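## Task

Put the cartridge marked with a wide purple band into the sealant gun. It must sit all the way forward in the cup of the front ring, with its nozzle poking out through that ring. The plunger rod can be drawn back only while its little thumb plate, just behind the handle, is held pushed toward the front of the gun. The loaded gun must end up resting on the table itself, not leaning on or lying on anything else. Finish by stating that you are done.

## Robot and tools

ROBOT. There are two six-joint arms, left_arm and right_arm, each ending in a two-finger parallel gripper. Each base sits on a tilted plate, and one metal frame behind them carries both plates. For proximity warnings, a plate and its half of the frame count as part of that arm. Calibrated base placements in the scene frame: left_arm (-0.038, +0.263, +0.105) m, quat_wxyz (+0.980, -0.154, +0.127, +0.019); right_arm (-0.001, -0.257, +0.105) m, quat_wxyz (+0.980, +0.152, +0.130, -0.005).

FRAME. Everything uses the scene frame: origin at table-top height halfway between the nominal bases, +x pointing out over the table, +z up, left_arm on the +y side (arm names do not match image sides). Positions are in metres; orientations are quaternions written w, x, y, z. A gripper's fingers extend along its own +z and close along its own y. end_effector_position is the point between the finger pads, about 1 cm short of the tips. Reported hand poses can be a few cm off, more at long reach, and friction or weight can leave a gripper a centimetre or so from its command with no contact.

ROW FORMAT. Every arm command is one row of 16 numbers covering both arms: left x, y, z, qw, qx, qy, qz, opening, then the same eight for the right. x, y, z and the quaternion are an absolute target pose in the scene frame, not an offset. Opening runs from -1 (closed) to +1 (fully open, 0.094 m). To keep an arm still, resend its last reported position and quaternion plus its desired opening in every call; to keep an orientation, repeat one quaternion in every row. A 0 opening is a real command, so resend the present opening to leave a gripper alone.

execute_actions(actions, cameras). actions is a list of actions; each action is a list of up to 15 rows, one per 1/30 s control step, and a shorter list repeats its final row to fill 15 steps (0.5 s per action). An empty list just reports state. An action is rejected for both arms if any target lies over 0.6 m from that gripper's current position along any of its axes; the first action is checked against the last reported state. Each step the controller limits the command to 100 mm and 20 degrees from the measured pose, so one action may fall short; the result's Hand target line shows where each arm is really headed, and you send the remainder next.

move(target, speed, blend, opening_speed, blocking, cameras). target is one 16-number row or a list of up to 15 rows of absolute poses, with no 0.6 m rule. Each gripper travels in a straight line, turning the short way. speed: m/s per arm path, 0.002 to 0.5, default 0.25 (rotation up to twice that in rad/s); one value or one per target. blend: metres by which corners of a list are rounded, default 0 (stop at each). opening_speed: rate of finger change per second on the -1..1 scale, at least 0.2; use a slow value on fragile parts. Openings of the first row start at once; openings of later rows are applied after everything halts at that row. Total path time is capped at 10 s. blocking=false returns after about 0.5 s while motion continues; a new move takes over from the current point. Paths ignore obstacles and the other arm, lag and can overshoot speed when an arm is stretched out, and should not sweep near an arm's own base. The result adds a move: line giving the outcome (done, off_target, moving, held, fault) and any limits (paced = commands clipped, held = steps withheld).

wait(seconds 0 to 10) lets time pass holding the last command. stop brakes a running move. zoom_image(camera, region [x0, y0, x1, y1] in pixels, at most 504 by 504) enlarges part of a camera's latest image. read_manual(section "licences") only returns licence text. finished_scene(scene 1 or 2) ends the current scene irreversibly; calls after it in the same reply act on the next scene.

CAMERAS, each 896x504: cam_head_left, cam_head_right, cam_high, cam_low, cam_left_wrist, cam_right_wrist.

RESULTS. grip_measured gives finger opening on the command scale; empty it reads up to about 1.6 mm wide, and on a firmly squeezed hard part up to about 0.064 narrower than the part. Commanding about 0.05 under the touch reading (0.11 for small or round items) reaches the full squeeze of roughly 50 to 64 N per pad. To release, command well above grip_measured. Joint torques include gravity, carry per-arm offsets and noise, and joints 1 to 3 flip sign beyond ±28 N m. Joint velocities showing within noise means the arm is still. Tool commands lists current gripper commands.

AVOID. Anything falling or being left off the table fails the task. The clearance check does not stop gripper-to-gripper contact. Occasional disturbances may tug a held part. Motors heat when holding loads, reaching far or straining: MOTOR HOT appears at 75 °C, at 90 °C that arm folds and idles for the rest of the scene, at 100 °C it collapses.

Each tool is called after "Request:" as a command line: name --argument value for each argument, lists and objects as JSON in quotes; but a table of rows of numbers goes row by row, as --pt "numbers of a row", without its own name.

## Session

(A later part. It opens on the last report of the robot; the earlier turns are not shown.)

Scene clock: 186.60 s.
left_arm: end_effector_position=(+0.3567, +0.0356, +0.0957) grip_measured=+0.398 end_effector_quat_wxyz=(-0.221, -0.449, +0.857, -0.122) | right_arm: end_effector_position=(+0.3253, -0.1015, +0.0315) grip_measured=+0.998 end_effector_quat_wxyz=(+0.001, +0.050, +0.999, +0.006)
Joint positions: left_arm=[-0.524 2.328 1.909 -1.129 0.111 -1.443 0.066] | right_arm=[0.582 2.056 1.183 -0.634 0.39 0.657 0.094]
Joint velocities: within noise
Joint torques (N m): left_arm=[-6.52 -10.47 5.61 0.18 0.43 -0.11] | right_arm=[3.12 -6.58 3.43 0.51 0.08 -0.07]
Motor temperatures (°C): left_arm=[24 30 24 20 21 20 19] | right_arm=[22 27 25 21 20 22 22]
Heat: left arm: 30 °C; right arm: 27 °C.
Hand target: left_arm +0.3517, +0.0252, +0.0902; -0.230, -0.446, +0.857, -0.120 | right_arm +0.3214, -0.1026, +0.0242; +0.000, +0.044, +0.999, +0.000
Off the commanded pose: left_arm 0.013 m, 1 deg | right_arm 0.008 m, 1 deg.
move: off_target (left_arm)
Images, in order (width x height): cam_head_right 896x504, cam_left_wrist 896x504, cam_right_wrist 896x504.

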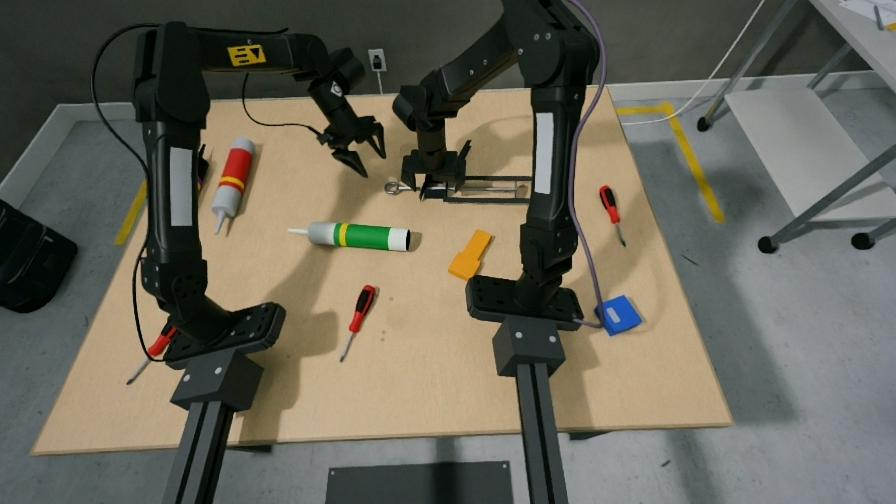

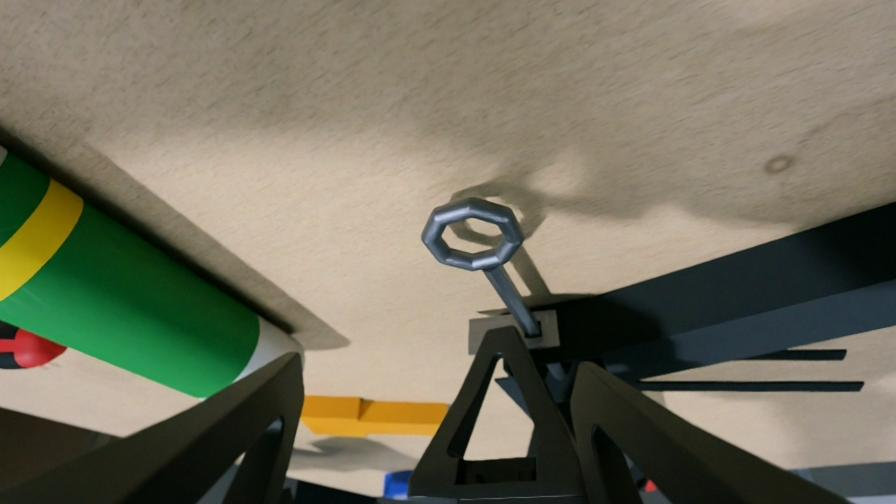

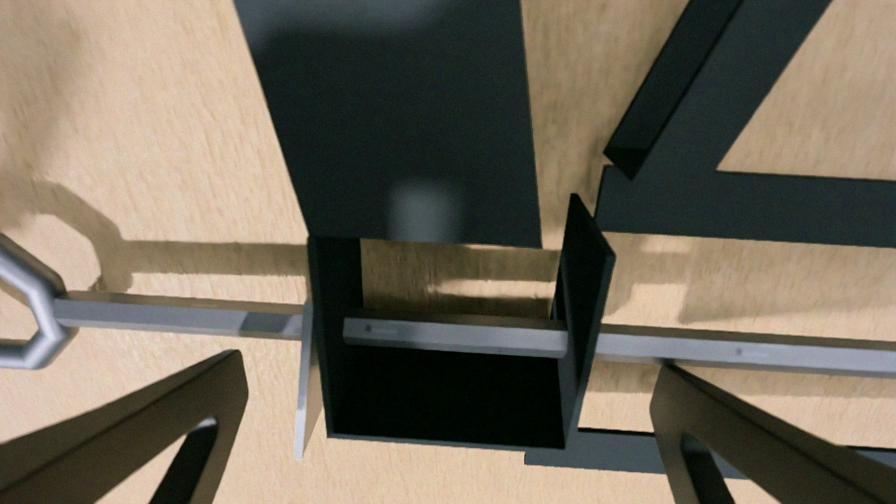

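Request:
move --pt "0.352 0.025 0.09 -0.2296 -0.4460 0.8568 -0.1195 0.4 0.3185 -0.1025 0.024 0 0.0436 0.999 0 1.0" --pt "0.352 0.025 0.09 -0.2296 -0.4460 0.8568 -0.1195 0.4 0.3185 -0.1025 0.024 0 0.0436 0.999 0 0.05" --speed 0.06 --opening_speed 0.5 --cameras '["cam_left_wrist","cam_right_wrist"]'

Scene clock: 198.47 s.
left_arm: end_effector_position=(+0.3569, +0.0355, +0.0956) grip_measured=+0.398 end_effector_quat_wxyz=(-0.221, -0.449, +0.857, -0.122) | right_arm: end_effector_position=(+0.3244, -0.0998, +0.0294) grip_measured=+0.161 end_effector_quat_wxyz=(+0.003, +0.051, +0.999, +0.011)
Joint positions: left_arm=[-0.524 2.328 1.909 -1.128 0.111 -1.443 0.066] | right_arm=[0.582 2.056 1.171 -0.613 0.384 0.656 0.055]
Joint velocities: within noise
Joint torques (N m): left_arm=[-6.52 -10.48 5.64 0.19 0.44 -0.11] | right_arm=[3.41 -6.97 3.33 0.34 0.14 -0.02]
Motor temperatures (°C): left_arm=[24 29 24 20 21 20 19] | right_arm=[22 28 24 21 20 22 22]
Heat: left arm: 29 °C; right arm: 28 °C.
Hand target: left_arm +0.3517, +0.0252, +0.0902; -0.229, -0.446, +0.857, -0.120 | right_arm +0.3185, -0.1026, +0.0241; +0.000, +0.044, +0.999, +0.000
Off the commanded pose: left_arm 0.013 m, 1 deg | right_arm 0.008 m, 2 deg.
move: off_target (left_arm)
Images, in order (width x height): cam_left_wrist 896x504, cam_right_wrist 896x504.

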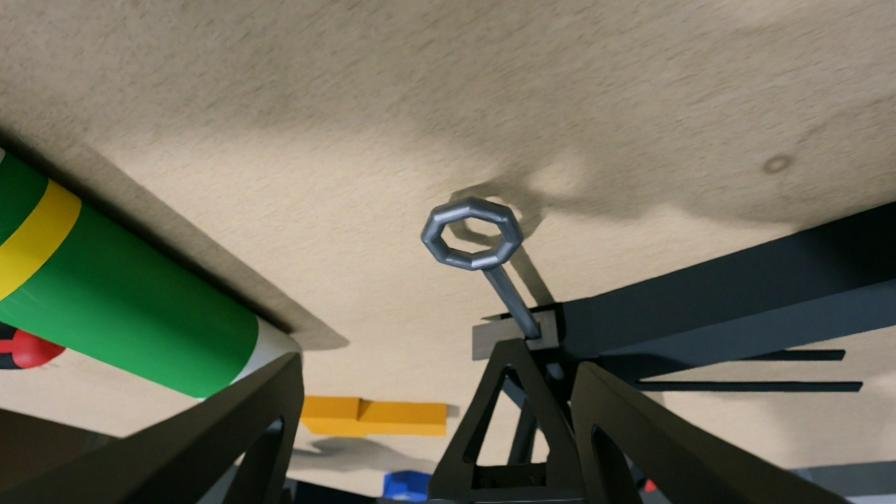

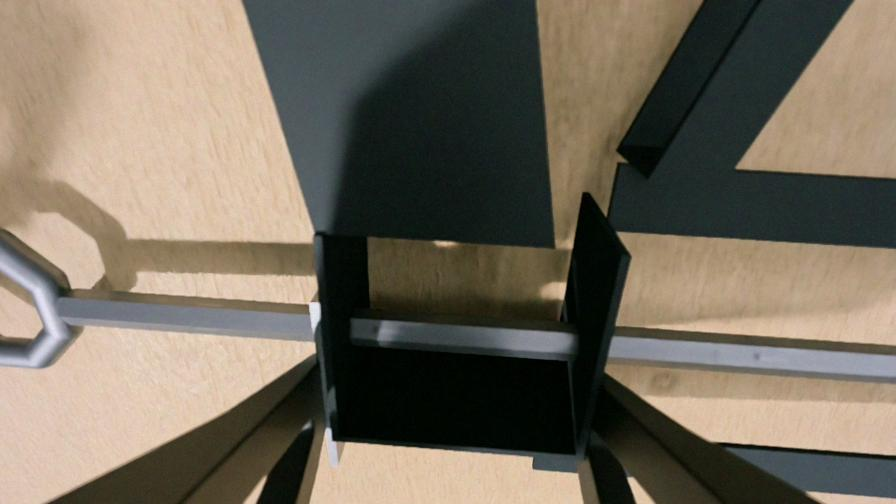

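Request:
move --pt "0.345 0.008 0.05 -0.2296 -0.4460 0.8568 -0.1195 0.15 0.3185 -0.1025 0.024 0 0.0436 0.999 0 0.05" --speed 0.06 --cameras '["cam_left_wrist","cam_head_right","cam_head_left"]'

Request:
zoom_image --camera "cam_head_left" --region '[330, 60, 560, 220]'

Scene clock: 216.97 s.
left_arm: end_effector_position=(+0.3595, +0.0178, +0.0607) grip_measured=+0.152 end_effector_quat_wxyz=(-0.214, -0.451, +0.856, -0.131) | right_arm: end_effector_position=(+0.3244, -0.0998, +0.0294) grip_measured=+0.160 end_effector_quat_wxyz=(+0.003, +0.051, +0.999, +0.011)
Joint positions: left_arm=[-0.524 2.398 1.881 -1.007 0.111 -1.445 0.054] | right_arm=[0.582 2.056 1.171 -0.613 0.384 0.656 0.055]
Joint velocities: within noise
Joint torques (N m): left_arm=[-6.94 -10.74 3.77 0.22 0.43 -0.11] | right_arm=[3.43 -6.97 3.34 0.34 0.15 -0.02]
Motor temperatures (°C): left_arm=[24 29 24 20 21 20 19] | right_arm=[22 29 24 21 20 22 24]
Heat: left arm: 29 °C; right arm: 29 °C.
Hand target: left_arm +0.3449, +0.0085, +0.0505; -0.229, -0.446, +0.857, -0.119 | right_arm +0.3185, -0.1026, +0.0241; +0.000, +0.044, +0.999, +0.000
Off the commanded pose: left_arm 0.020 m, 2 deg | right_arm 0.008 m, 2 deg.
move: off_target (left_arm)
Images, in order (width x height): cam_head_left 896x504, cam_head_right 896x504, cam_left_wrist 896x504.

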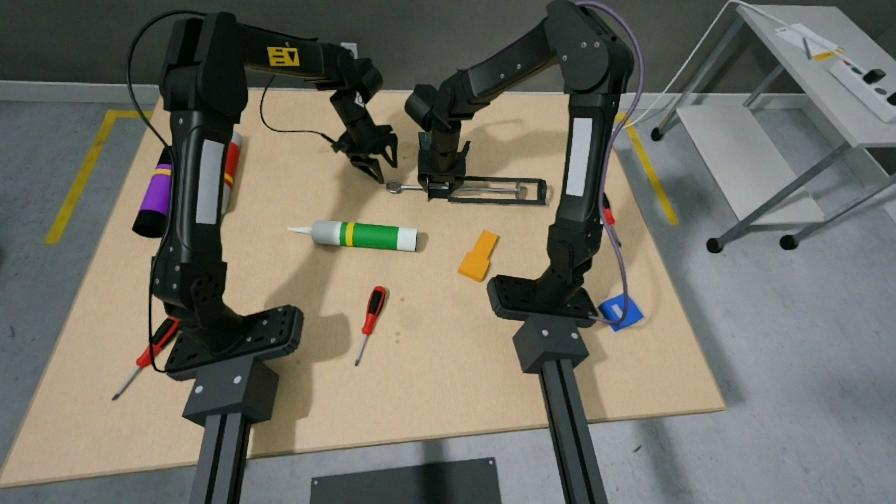

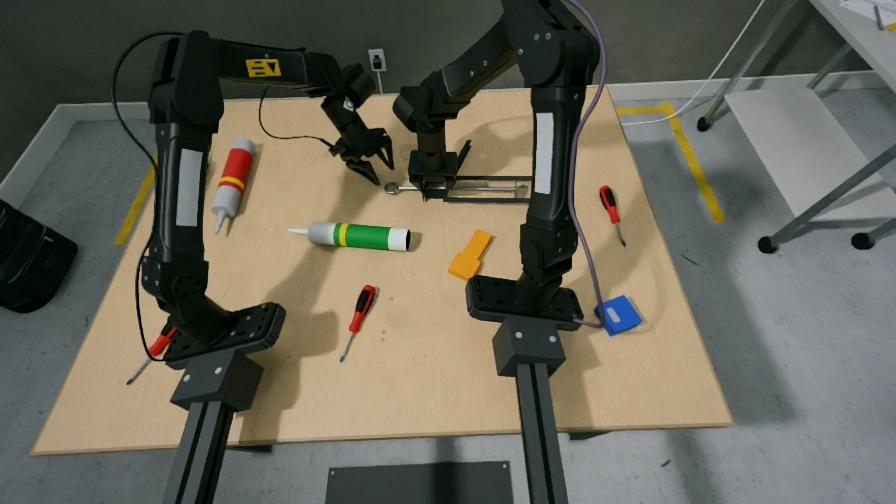

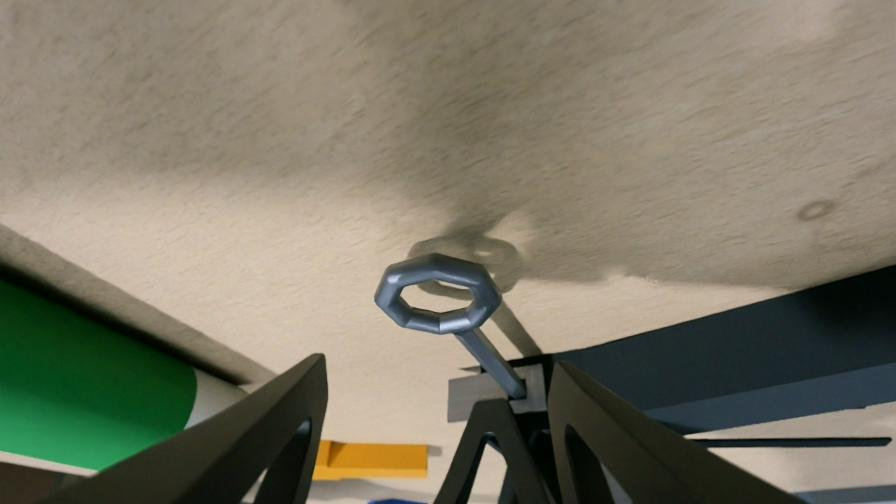

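Scaled by 2.191 from the camera's 896x504 image, which has a finer 1280x720 frame.

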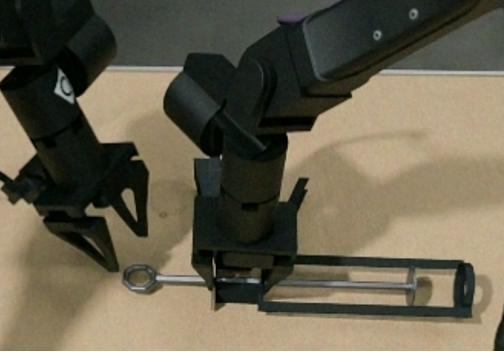

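Request:
move --pt "0.338 -0.002 0.021 -0.2296 -0.4460 0.8568 -0.1195 0.15 0.3185 -0.1025 0.024 0 0.0436 0.999 0 0.05" --speed 0.05 --cameras '["cam_left_wrist","cam_right_wrist","cam_head_left"]'

Request:
zoom_image --camera "cam_head_left" --region '[330, 60, 560, 220]'

Scene clock: 227.57 s.
left_arm: end_effector_position=(+0.3538, +0.0073, +0.0321) grip_measured=+0.152 end_effector_quat_wxyz=(-0.214, -0.452, +0.856, -0.132) | right_arm: end_effector_position=(+0.3244, -0.0998, +0.0294) grip_measured=+0.160 end_effector_quat_wxyz=(+0.003, +0.051, +0.999, +0.011)
Joint positions: left_arm=[-0.524 2.449 1.845 -0.919 0.111 -1.445 0.054] | right_arm=[0.582 2.056 1.171 -0.613 0.384 0.656 0.055]
Joint velocities: within noise
Joint torques (N m): left_arm=[-6.98 -10.7 3.55 0.22 0.43 -0.12] | right_arm=[3.43 -6.97 3.33 0.34 0.14 -0.02]
Motor temperatures (°C): left_arm=[25 31 24 20 21 20 19] | right_arm=[22 29 24 21 20 22 24]
Heat: left arm: 31 °C; right arm: 29 °C.
Hand target: left_arm +0.3378, -0.0014, +0.0214; -0.229, -0.446, +0.857, -0.119 | right_arm +0.3185, -0.1026, +0.0241; +0.000, +0.044, +0.999, +0.000
Off the commanded pose: left_arm 0.021 m, 2 deg | right_arm 0.008 m, 2 deg.
move: off_target (left_arm)
Images, in order (width x height): cam_head_left 896x504, cam_left_wrist 896x504, cam_right_wrist 896x504.

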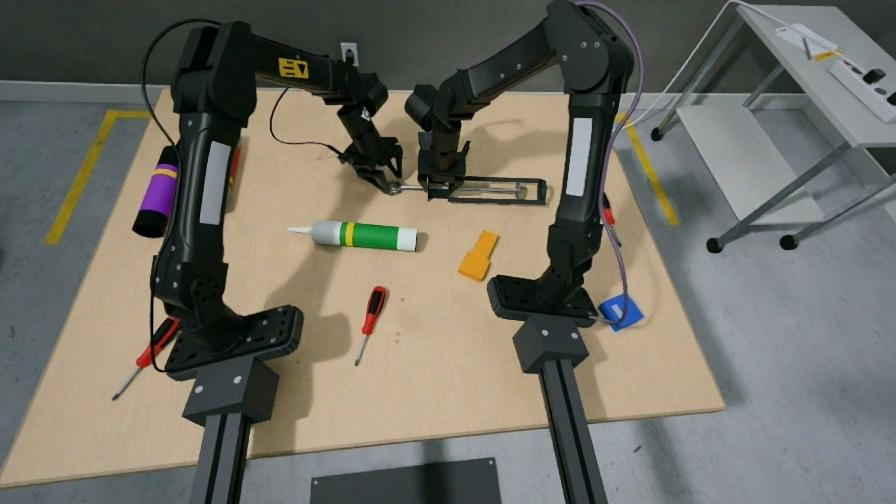

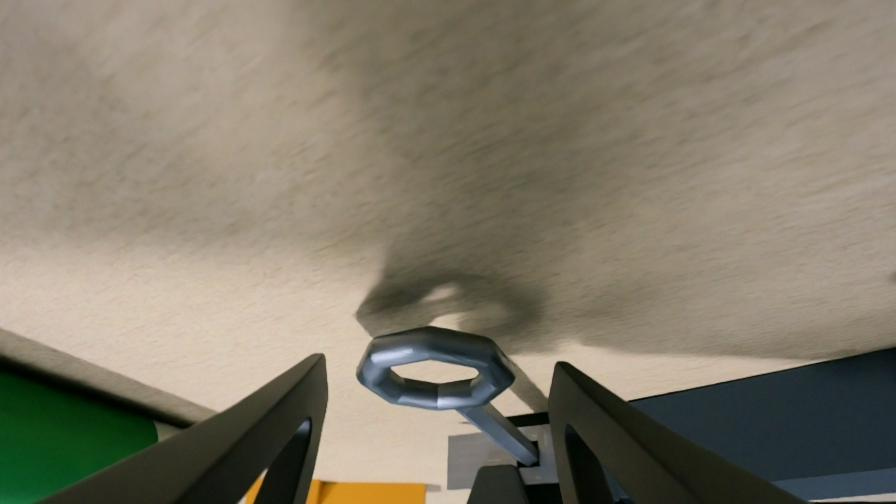

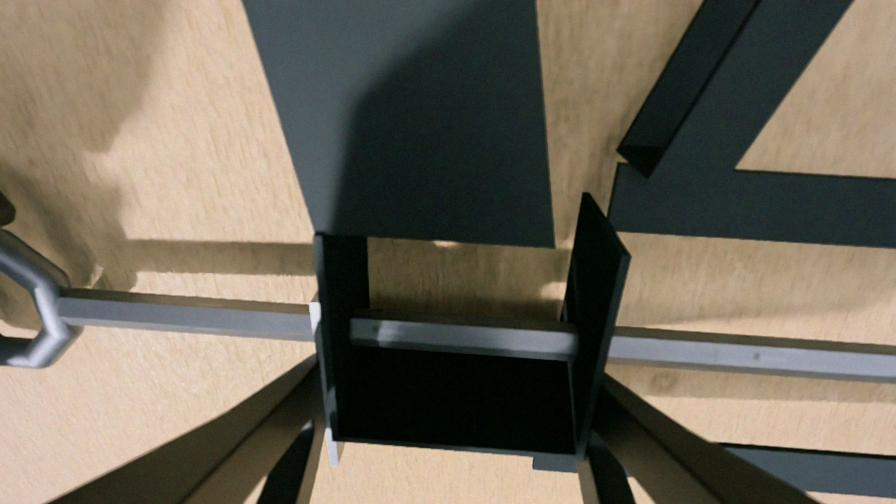

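Scaled by 2.191 from the camera's 896x504 image, which has a finer 1280x720 frame.

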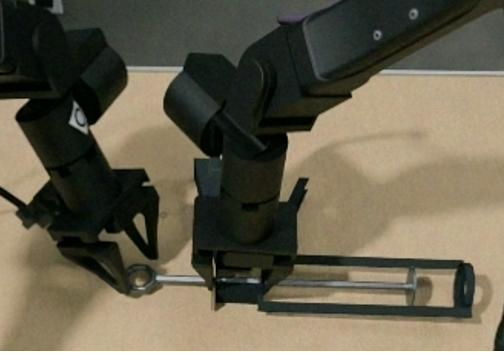

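Request:
move --pt "0.338 -0.002 0.019 -0.2296 -0.4460 0.8568 -0.1195 -0.5 0.3185 -0.1025 0.024 0 0.0436 0.999 0 0.05" --pt "0.342 0.055 0.022 -0.2296 -0.4460 0.8568 -0.1195 -0.5 0.3185 -0.120 0.024 0 0.0436 0.999 0 0.05" --speed 0.05 --opening_speed 0.8 --cameras '["cam_left_wrist","cam_right_wrist","cam_head_left"]'

Request:
zoom_image --camera "cam_head_left" --region '[330, 60, 560, 220]'

Scene clock: 242.97 s.
left_arm: end_effector_position=(+0.3555, +0.0272, +0.0280) grip_measured=-0.498 end_effector_quat_wxyz=(-0.227, -0.444, +0.851, -0.165) | right_arm: end_effector_position=(+0.3243, -0.1008, +0.0290) grip_measured=+0.160 end_effector_quat_wxyz=(+0.011, +0.041, +0.999, +0.018)
Joint positions: left_arm=[-0.458 2.39 1.739 -0.848 0.179 -1.363 0.024] | right_arm=[0.579 2.039 1.142 -0.578 0.382 0.623 0.055]
Joint velocities: within noise
Joint torques (N m): left_arm=[-3.12 -14.54 2.51 -0.46 -0.16 0.16] | right_arm=[0.84 -8.92 1.88 0.18 0.14 -0.1]
Motor temperatures (°C): left_arm=[25 33 24 20 21 20 19] | right_arm=[22 30 24 21 20 22 24]
Heat: left arm: 33 °C; right arm: 30 °C.
Hand target: left_arm +0.3425, +0.0537, +0.0224; -0.230, -0.445, +0.857, -0.121 | right_arm +0.3182, -0.1193, +0.0240; +0.000, +0.044, +0.999, +0.000
Off the commanded pose: left_arm 0.031 m, 5 deg | right_arm 0.021 m, 2 deg.
move: off_target (left_arm, right_arm)
Images, in order (width x height): cam_head_left 896x504, cam_left_wrist 896x504, cam_right_wrist 896x504.

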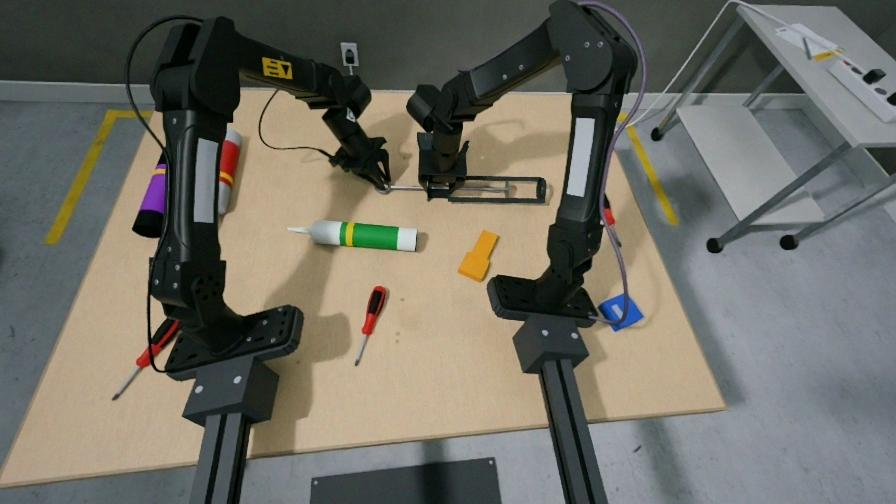

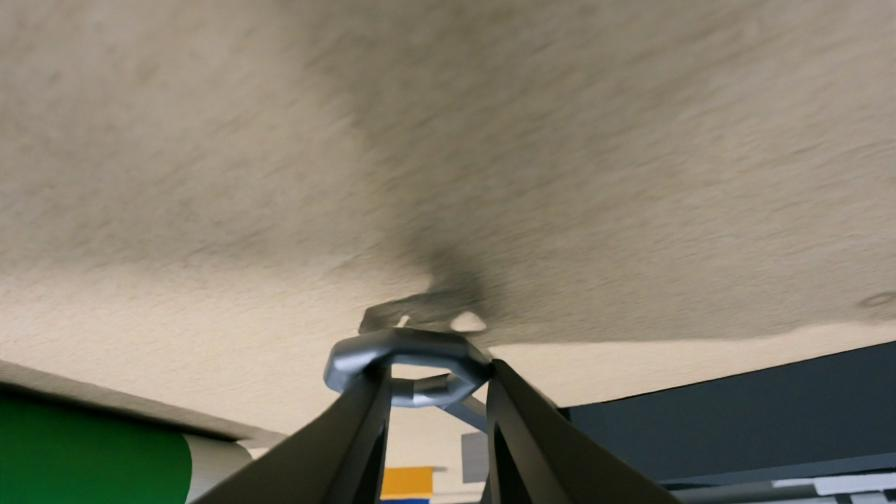

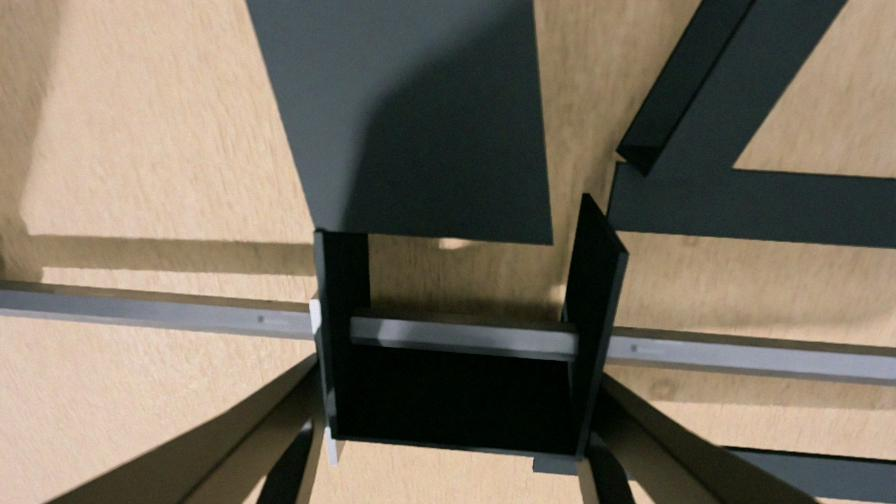

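Scaled by 2.191 from the camera's 896x504 image, which has a finer 1280x720 frame.

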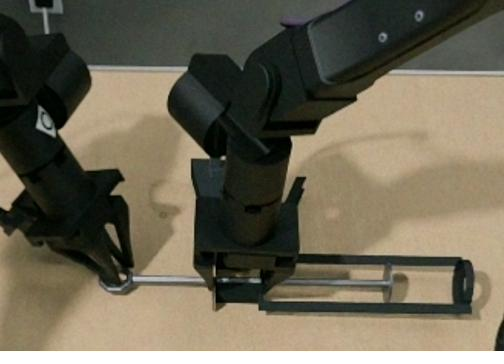

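Request:
move --pt "0.348 0.13 0.024 -0.2296 -0.4460 0.8568 -0.1195 -0.5 0.3185 -0.125 0.024 0 0.0436 0.999 0 0.05" --speed 0.04 --cameras '["cam_left_wrist","cam_right_wrist","cam_head_left"]'

Request:
zoom_image --camera "cam_head_left" --region '[330, 60, 560, 220]'

Scene clock: 250.73 s.
left_arm: end_effector_position=(+0.3498, +0.1197, +0.0195) grip_measured=-0.498 end_effector_quat_wxyz=(-0.235, -0.446, +0.854, -0.127) | right_arm: end_effector_position=(+0.3237, -0.1102, +0.0290) grip_measured=+0.160 end_effector_quat_wxyz=(+0.007, +0.038, +0.999, +0.015)
Joint positions: left_arm=[-0.284 2.289 1.647 -0.95 0.14 -1.199 0.024] | right_arm=[0.558 2.02 1.126 -0.581 0.38 0.598 0.054]
Joint velocities: within noise
Joint torques (N m): left_arm=[-3.79 -14.71 2.88 -0.2 0.14 0.1] | right_arm=[1.36 -8.34 2.21 0.25 0.15 0.01]
Motor temperatures (°C): left_arm=[24 33 23 20 21 20 19] | right_arm=[22 30 24 21 20 22 24]
Heat: left arm: 33 °C; right arm: 30 °C.
Hand target: left_arm +0.3480, +0.1298, +0.0239; -0.230, -0.446, +0.857, -0.119 | right_arm +0.3183, -0.1246, +0.0241; +0.000, +0.043, +0.999, +0.000
Off the commanded pose: left_arm 0.011 m, 1 deg | right_arm 0.017 m, 2 deg.
move: off_target (left_arm, right_arm)
Images, in order (width x height): cam_head_left 896x504, cam_left_wrist 896x504, cam_right_wrist 896x504.

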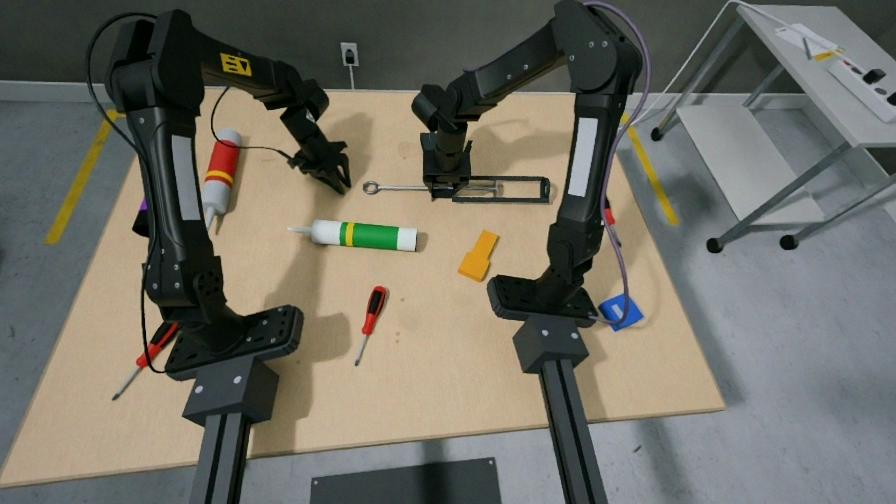

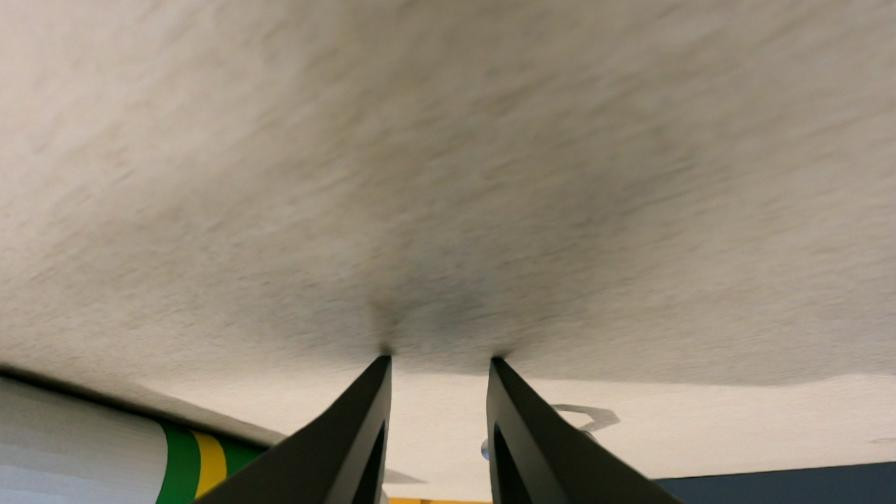

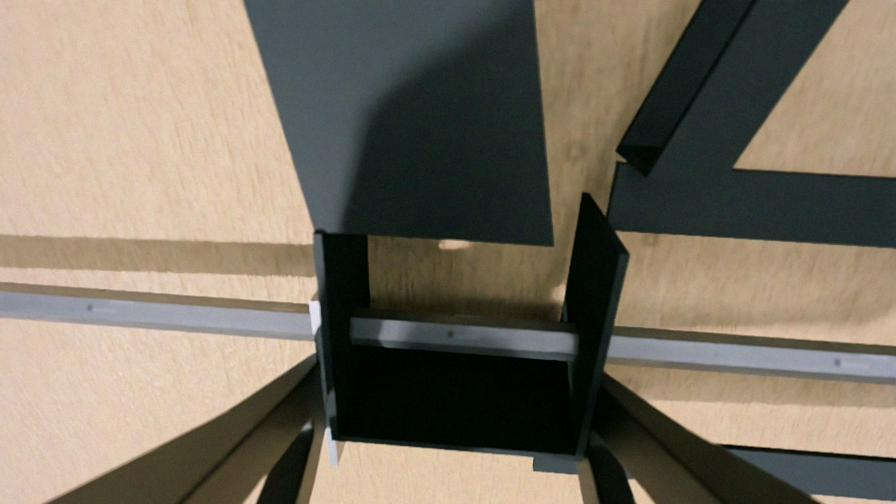

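Scaled by 2.191 from the camera's 896x504 image, which has a finer 1280x720 frame.

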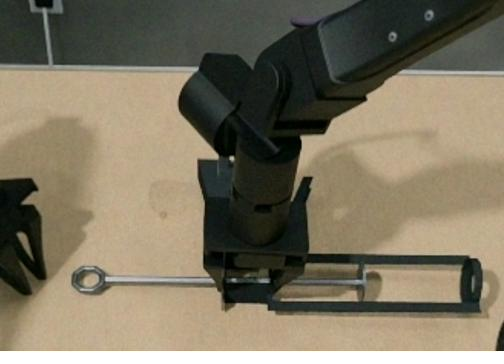

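Request:
move --pt "0.352 0.12 0.10 -0.2025 -0.6013 0.7560 -0.1611 0.2 0.3185 -0.125 0.024 0 0.0436 0.999 0 0.05" --pt "0.358 0.085 0.085 -0.2025 -0.6013 0.7560 -0.1611 0.2 0.3185 -0.125 0.024 0 0.0436 0.999 0 0.05" --speed 0.12 --cameras '["cam_left_wrist","cam_head_left"]'

Scene clock: 260.10 s.
left_arm: end_effector_position=(+0.3554, +0.0926, +0.0867) grip_measured=+0.198 end_effector_quat_wxyz=(-0.203, -0.602, +0.755, -0.162) | right_arm: end_effector_position=(+0.3237, -0.1102, +0.0290) grip_measured=+0.160 end_effector_quat_wxyz=(+0.007, +0.038, +0.999, +0.015)
Joint positions: left_arm=[-0.396 2.06 1.488 -0.815 0.14 -1.67 0.056] | right_arm=[0.558 2.02 1.126 -0.581 0.38 0.598 0.054]
Joint velocities: within noise
Joint torques (N m): left_arm=[-5.59 -9.33 6.39 0.34 0.29 -0.12] | right_arm=[1.37 -8.35 2.21 0.25 0.15 0.01]
Motor temperatures (°C): left_arm=[24 34 24 20 21 20 19] | right_arm=[21 31 24 21 20 22 25]
Heat: left arm: 34 °C; right arm: 31 °C.
Hand target: left_arm +0.3579, +0.0850, +0.0851; -0.202, -0.601, +0.756, -0.161 | right_arm +0.3183, -0.1246, +0.0241; +0.000, +0.043, +0.999, +0.000
Off the commanded pose: left_arm 0.008 m, 0 deg | right_arm 0.017 m, 2 deg.
move: off_target (right_arm)
Images, in order (width x height): cam_head_left 896x504, cam_left_wrist 896x504.

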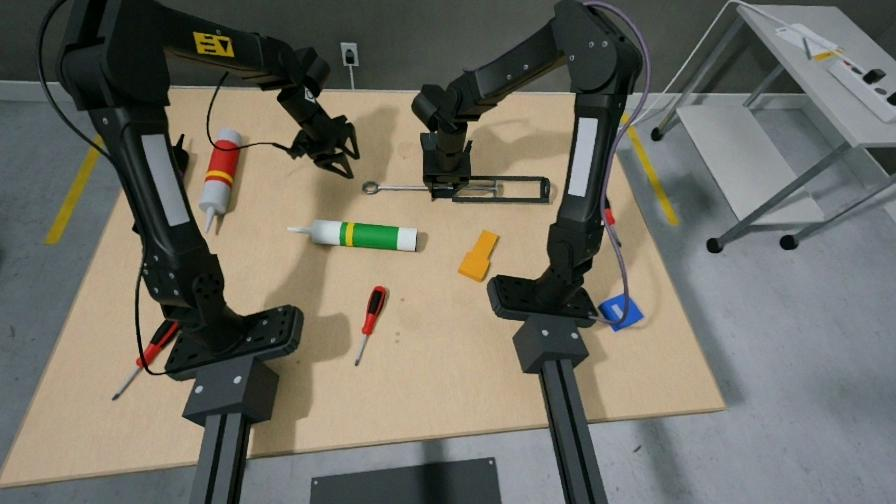

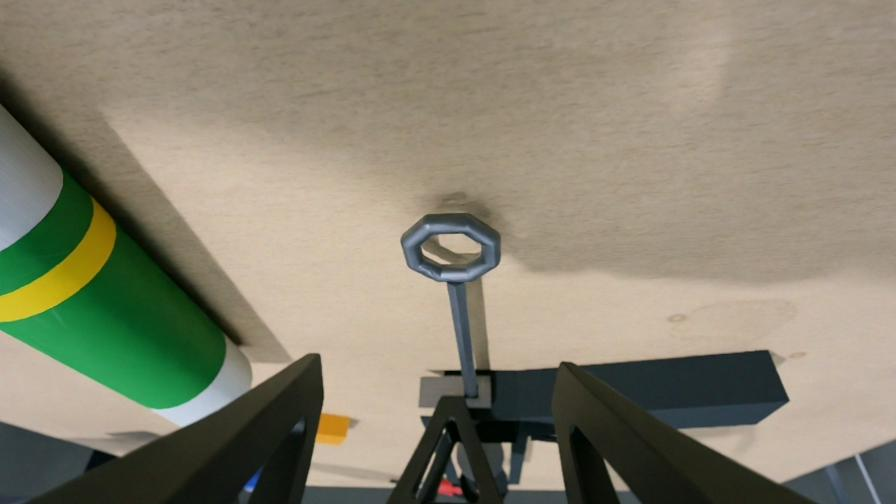

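Request:
move --pt "0.350 0.055 0.045 -0.2025 -0.6013 0.7560 -0.1611 0.15 0.3185 -0.125 0.024 0 0.0436 0.999 0 0.05" --pt "0.348 0.047 0.022 -0.2025 -0.6013 0.7560 -0.1611 0.15 0.3185 -0.125 0.024 0 0.0436 0.999 0 0.05" --speed 0.06 --cameras '["cam_left_wrist"]'

Scene clock: 284.13 s.
left_arm: end_effector_position=(+0.3615, +0.0544, +0.0328) grip_measured=+0.152 end_effector_quat_wxyz=(-0.196, -0.605, +0.751, -0.178) | right_arm: end_effector_position=(+0.3237, -0.1102, +0.0290) grip_measured=+0.160 end_effector_quat_wxyz=(+0.007, +0.038, +0.999, +0.015)
Joint positions: left_arm=[-0.421 2.216 1.472 -0.601 0.14 -1.702 0.054] | right_arm=[0.558 2.02 1.126 -0.581 0.38 0.598 0.054]
Joint velocities: within noise
Joint torques (N m): left_arm=[-6.41 -9.66 3.41 0.45 0.24 -0.11] | right_arm=[1.36 -8.34 2.19 0.25 0.15 0]
Motor temperatures (°C): left_arm=[24 30 24 20 21 20 19] | right_arm=[21 31 24 21 20 22 25]
Heat: left arm: 30 °C; right arm: 31 °C.
Hand target: left_arm +0.3479, +0.0475, +0.0224; -0.202, -0.601, +0.756, -0.161 | right_arm +0.3183, -0.1246, +0.0241; +0.000, +0.043, +0.999, +0.000
Off the commanded pose: left_arm 0.019 m, 2 deg | right_arm 0.017 m, 2 deg.
move: off_target (left_arm, right_arm)
Images, in order (width x height): cam_left_wrist 896x504.

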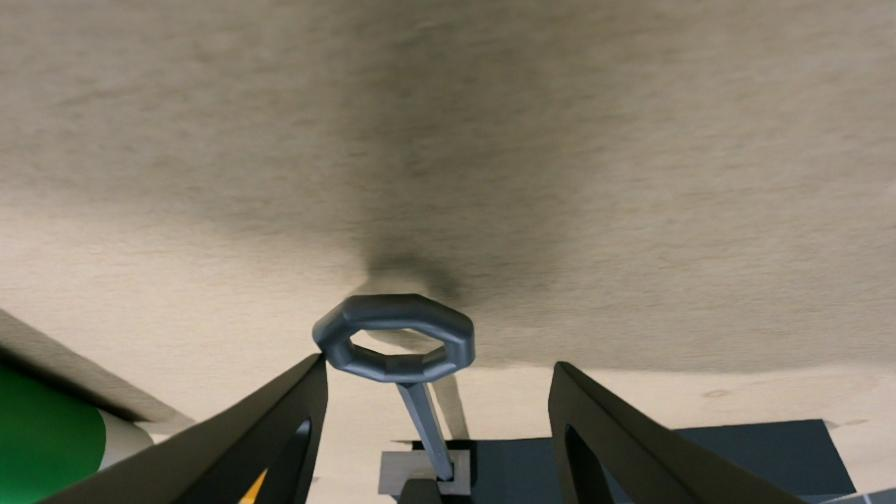

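Request:
move --pt "0.335 0.053 0.018 -0.2025 -0.6013 0.7560 -0.1611 0.15 0.3185 -0.125 0.024 0 0.0436 0.999 0 0.05" --speed 0.06 --cameras '["cam_left_wrist"]'

Scene clock: 291.90 s.
left_arm: end_effector_position=(+0.3425, +0.0554, +0.0188) grip_measured=+0.152 end_effector_quat_wxyz=(-0.203, -0.604, +0.753, -0.166) | right_arm: end_effector_position=(+0.3237, -0.1102, +0.0290) grip_measured=+0.160 end_effector_quat_wxyz=(+0.007, +0.037, +0.999, +0.015)
Joint positions: left_arm=[-0.421 2.216 1.399 -0.556 0.14 -1.702 0.054] | right_arm=[0.558 2.02 1.126 -0.581 0.38 0.597 0.054]
Joint velocities: within noise
Joint torques (N m): left_arm=[-5.83 -11.93 2.56 0.43 0.25 -0.07] | right_arm=[1.37 -8.34 2.21 0.25 0.14 0.01]
Motor temperatures (°C): left_arm=[24 30 24 20 21 20 19] | right_arm=[21 31 24 21 21 22 25]
Heat: left arm: 30 °C; right arm: 31 °C.
Hand target: left_arm +0.3350, +0.0531, +0.0180; -0.203, -0.601, +0.756, -0.161 | right_arm +0.3183, -0.1246, +0.0241; +0.000, +0.043, +0.999, +0.000
Off the commanded pose: left_arm 0.008 m, 1 deg | right_arm 0.017 m, 2 deg.
move: off_target (right_arm)
Images, in order (width x height): cam_left_wrist 896x504.

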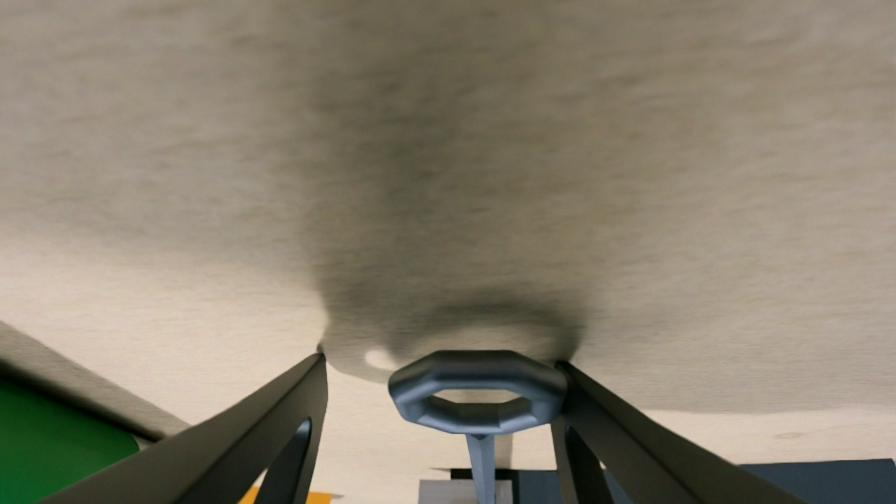

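Request:
move --pt "0.339 0.054 0.019 -0.2025 -0.6013 0.7560 -0.1611 0.15 0.3185 -0.125 0.024 0 0.0436 0.999 0 0.05" --pt "0.339 0.054 0.019 -0.2025 -0.6013 0.7560 -0.1611 -0.6 0.3185 -0.125 0.024 0 0.0436 0.999 0 0.05" --pt "0.345 0.105 0.021 -0.2025 -0.6013 0.7560 -0.1611 -0.6 0.3185 -0.125 0.024 0 0.0436 0.999 0 0.05" --speed 0.05 --opening_speed 0.8 --cameras '["cam_left_wrist","cam_right_wrist"]'

Scene clock: 302.10 s.
left_arm: end_effector_position=(+0.3513, +0.0728, +0.0190) grip_measured=-0.251 end_effector_quat_wxyz=(-0.221, -0.600, +0.743, -0.197) | right_arm: end_effector_position=(+0.3237, -0.1104, +0.0294) grip_measured=+0.160 end_effector_quat_wxyz=(+0.007, +0.036, +0.999, +0.015)
Joint positions: left_arm=[-0.348 2.192 1.377 -0.538 0.222 -1.634 0.035] | right_arm=[0.558 2.019 1.126 -0.583 0.38 0.595 0.054]
Joint velocities: within noise
Joint torques (N m): left_arm=[-1.74 -15.66 2.8 -0.35 -0.28 0.48] | right_arm=[1.37 -8.23 2.21 0.27 0.15 0.03]
Motor temperatures (°C): left_arm=[24 31 23 20 21 20 19] | right_arm=[21 31 24 21 21 22 25]
Heat: left arm: 31 °C; right arm: 31 °C.
Hand target: left_arm +0.3450, +0.1031, +0.0205; -0.204, -0.601, +0.756, -0.162 | right_arm +0.3184, -0.1246, +0.0241; +0.000, +0.044, +0.999, +0.000
Off the commanded pose: left_arm 0.033 m, 5 deg | right_arm 0.016 m, 2 deg.
move: off_target (left_arm, right_arm)
Images, in order (width x height): cam_left_wrist 896x504, cam_right_wrist 896x504.

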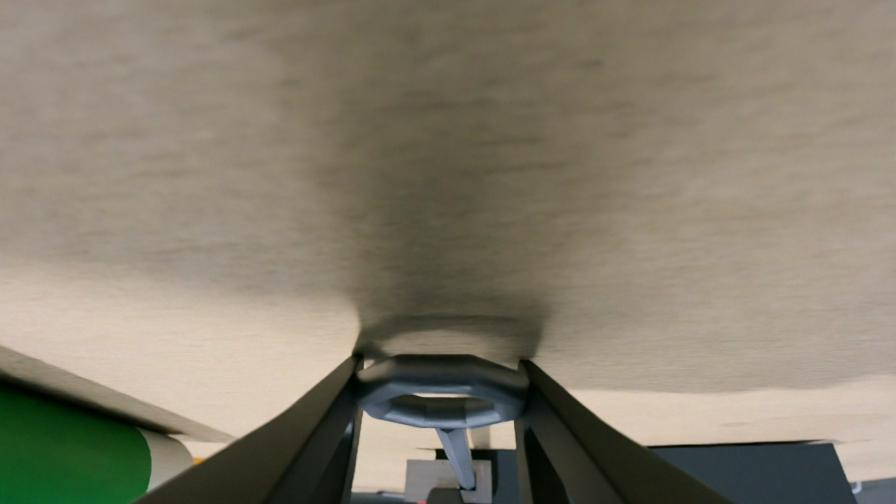

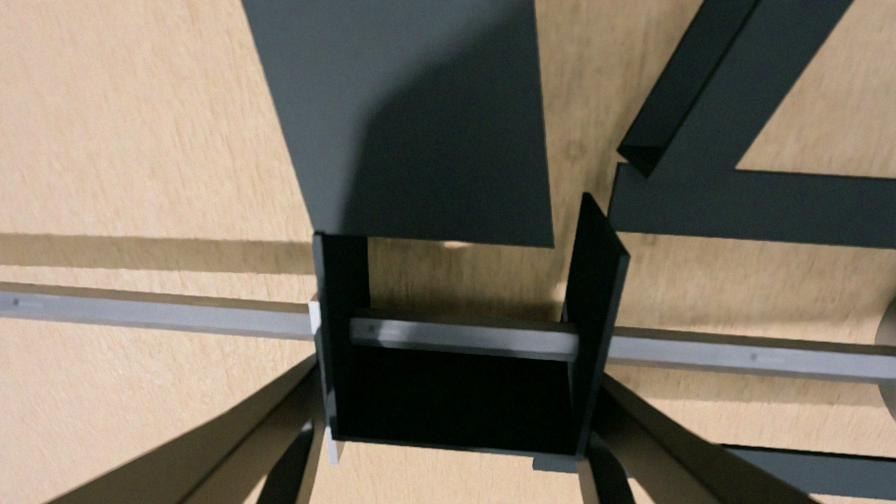

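Request:
move --pt "0.350 0.175 0.023 -0.2025 -0.6013 0.7560 -0.1611 -0.6 0.3185 -0.125 0.024 0 0.0436 0.999 0 0.05" --speed 0.035 --cameras '["cam_left_wrist","cam_right_wrist"]'

Scene clock: 308.90 s.
left_arm: end_effector_position=(+0.3564, +0.1393, +0.0232) grip_measured=-0.251 end_effector_quat_wxyz=(-0.230, -0.598, +0.740, -0.203) | right_arm: end_effector_position=(+0.3248, -0.1089, +0.0324) grip_measured=+0.160 end_effector_quat_wxyz=(+0.008, +0.037, +0.999, +0.022)
Joint positions: left_arm=[-0.185 2.113 1.362 -0.644 0.277 -1.469 0.035] | right_arm=[0.558 2.009 1.126 -0.583 0.369 0.592 0.054]
Joint velocities: within noise
Joint torques (N m): left_arm=[-0.8 -15.28 3.17 -0.43 -0.55 0.52] | right_arm=[1.4 -7.46 2.28 0.29 0.26 0.06]
Motor temperatures (°C): left_arm=[24 34 23 20 21 20 20] | right_arm=[21 31 24 21 21 22 25]
Heat: left arm: 34 °C; right arm: 31 °C.
Hand target: left_arm +0.3498, +0.1732, +0.0229; -0.204, -0.601, +0.755, -0.162 | right_arm +0.3183, -0.1246, +0.0243; +0.000, +0.043, +0.999, +0.000
Off the commanded pose: left_arm 0.036 m, 6 deg | right_arm 0.019 m, 3 deg.
move: off_target (left_arm, right_arm)
Images, in order (width x height): cam_left_wrist 896x504, cam_right_wrist 896x504.

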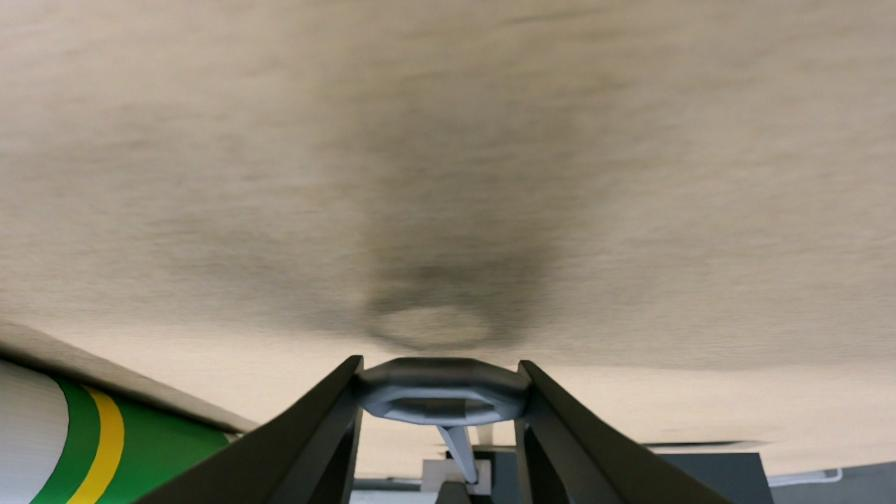

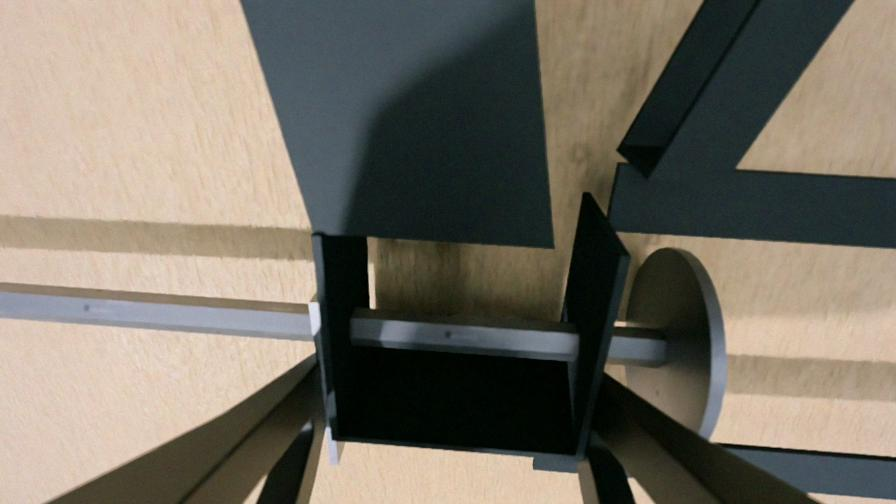

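Request:
move --pt "0.354 0.148 0.023 -0.2025 -0.6013 0.7560 -0.1611 -0.6 0.3205 -0.112 0.026 0 0.0436 0.999 0 0.3" --pt "0.354 0.148 0.023 -0.2025 -0.6013 0.7560 -0.1611 -0.6 0.3205 -0.110 0.07 0 0.0436 0.999 0 0.3" --pt "0.354 0.148 0.023 -0.2025 -0.6013 0.7560 -0.1611 -0.6 0.3205 -0.1265 0.075 0 0.0436 0.999 0 1.0" --speed 0.08 --cameras '["cam_right_wrist","cam_left_wrist"]'

Scene clock: 333.07 s.
left_arm: end_effector_position=(+0.3530, +0.1436, +0.0191) grip_measured=-0.252 end_effector_quat_wxyz=(-0.215, -0.608, +0.744, -0.175) | right_arm: end_effector_position=(+0.3165, -0.1223, +0.0672) grip_measured=+0.998 end_effector_quat_wxyz=(-0.008, +0.045, +0.999, +0.002)
Joint positions: left_arm=[-0.2 2.113 1.362 -0.657 0.211 -1.499 0.035] | right_arm=[0.586 1.929 1.168 -0.77 0.387 0.66 0.094]
Joint velocities: within noise
Joint torques (N m): left_arm=[-4.9 -12.14 5.16 -0.11 -0.04 0.16] | right_arm=[2.95 -9.03 5.56 0.06 0.12 -0.05]
Motor temperatures (°C): left_arm=[23 39 24 20 21 20 21] | right_arm=[21 31 24 21 21 22 25]
Heat: left arm: 39 °C; right arm: 31 °C.
Hand target: left_arm +0.3540, +0.1480, +0.0231; -0.202, -0.601, +0.756, -0.162 | right_arm +0.3204, -0.1264, +0.0748; +0.000, +0.044, +0.999, +0.000
Off the commanded pose: left_arm 0.006 m, 3 deg | right_arm 0.010 m, 1 deg.
move: off_target (left_arm)
Images, in order (width x height): cam_left_wrist 896x504, cam_right_wrist 896x504.

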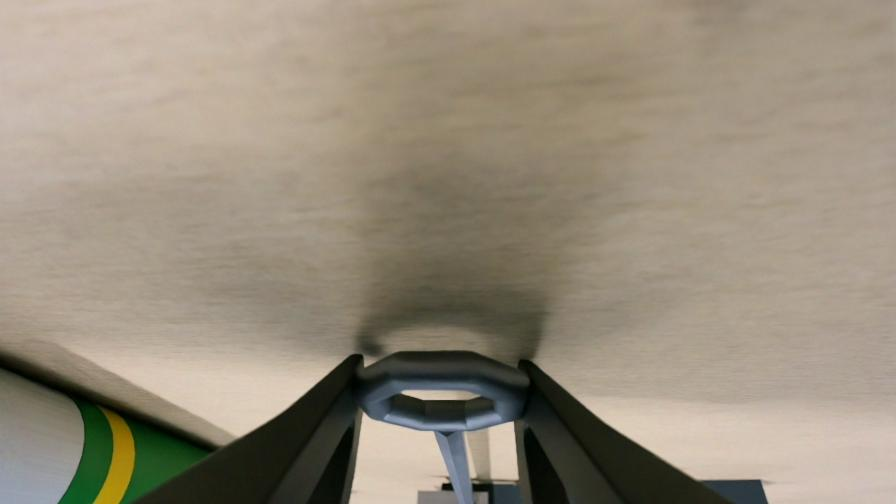

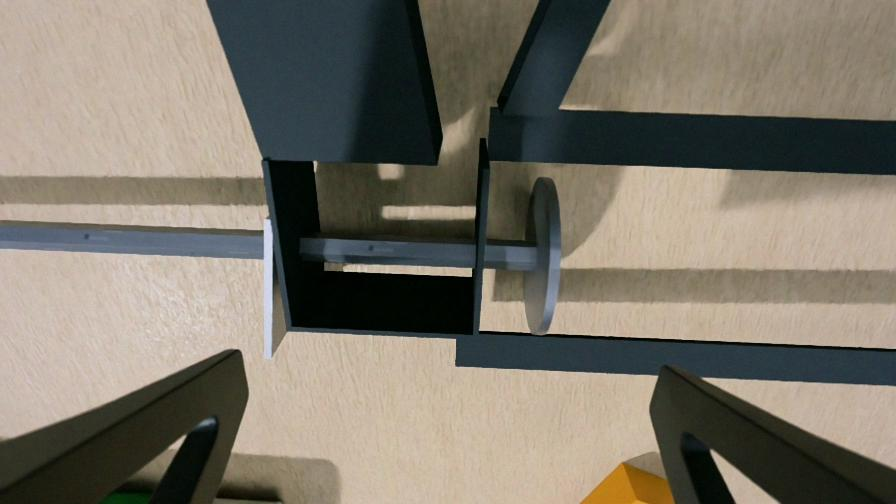

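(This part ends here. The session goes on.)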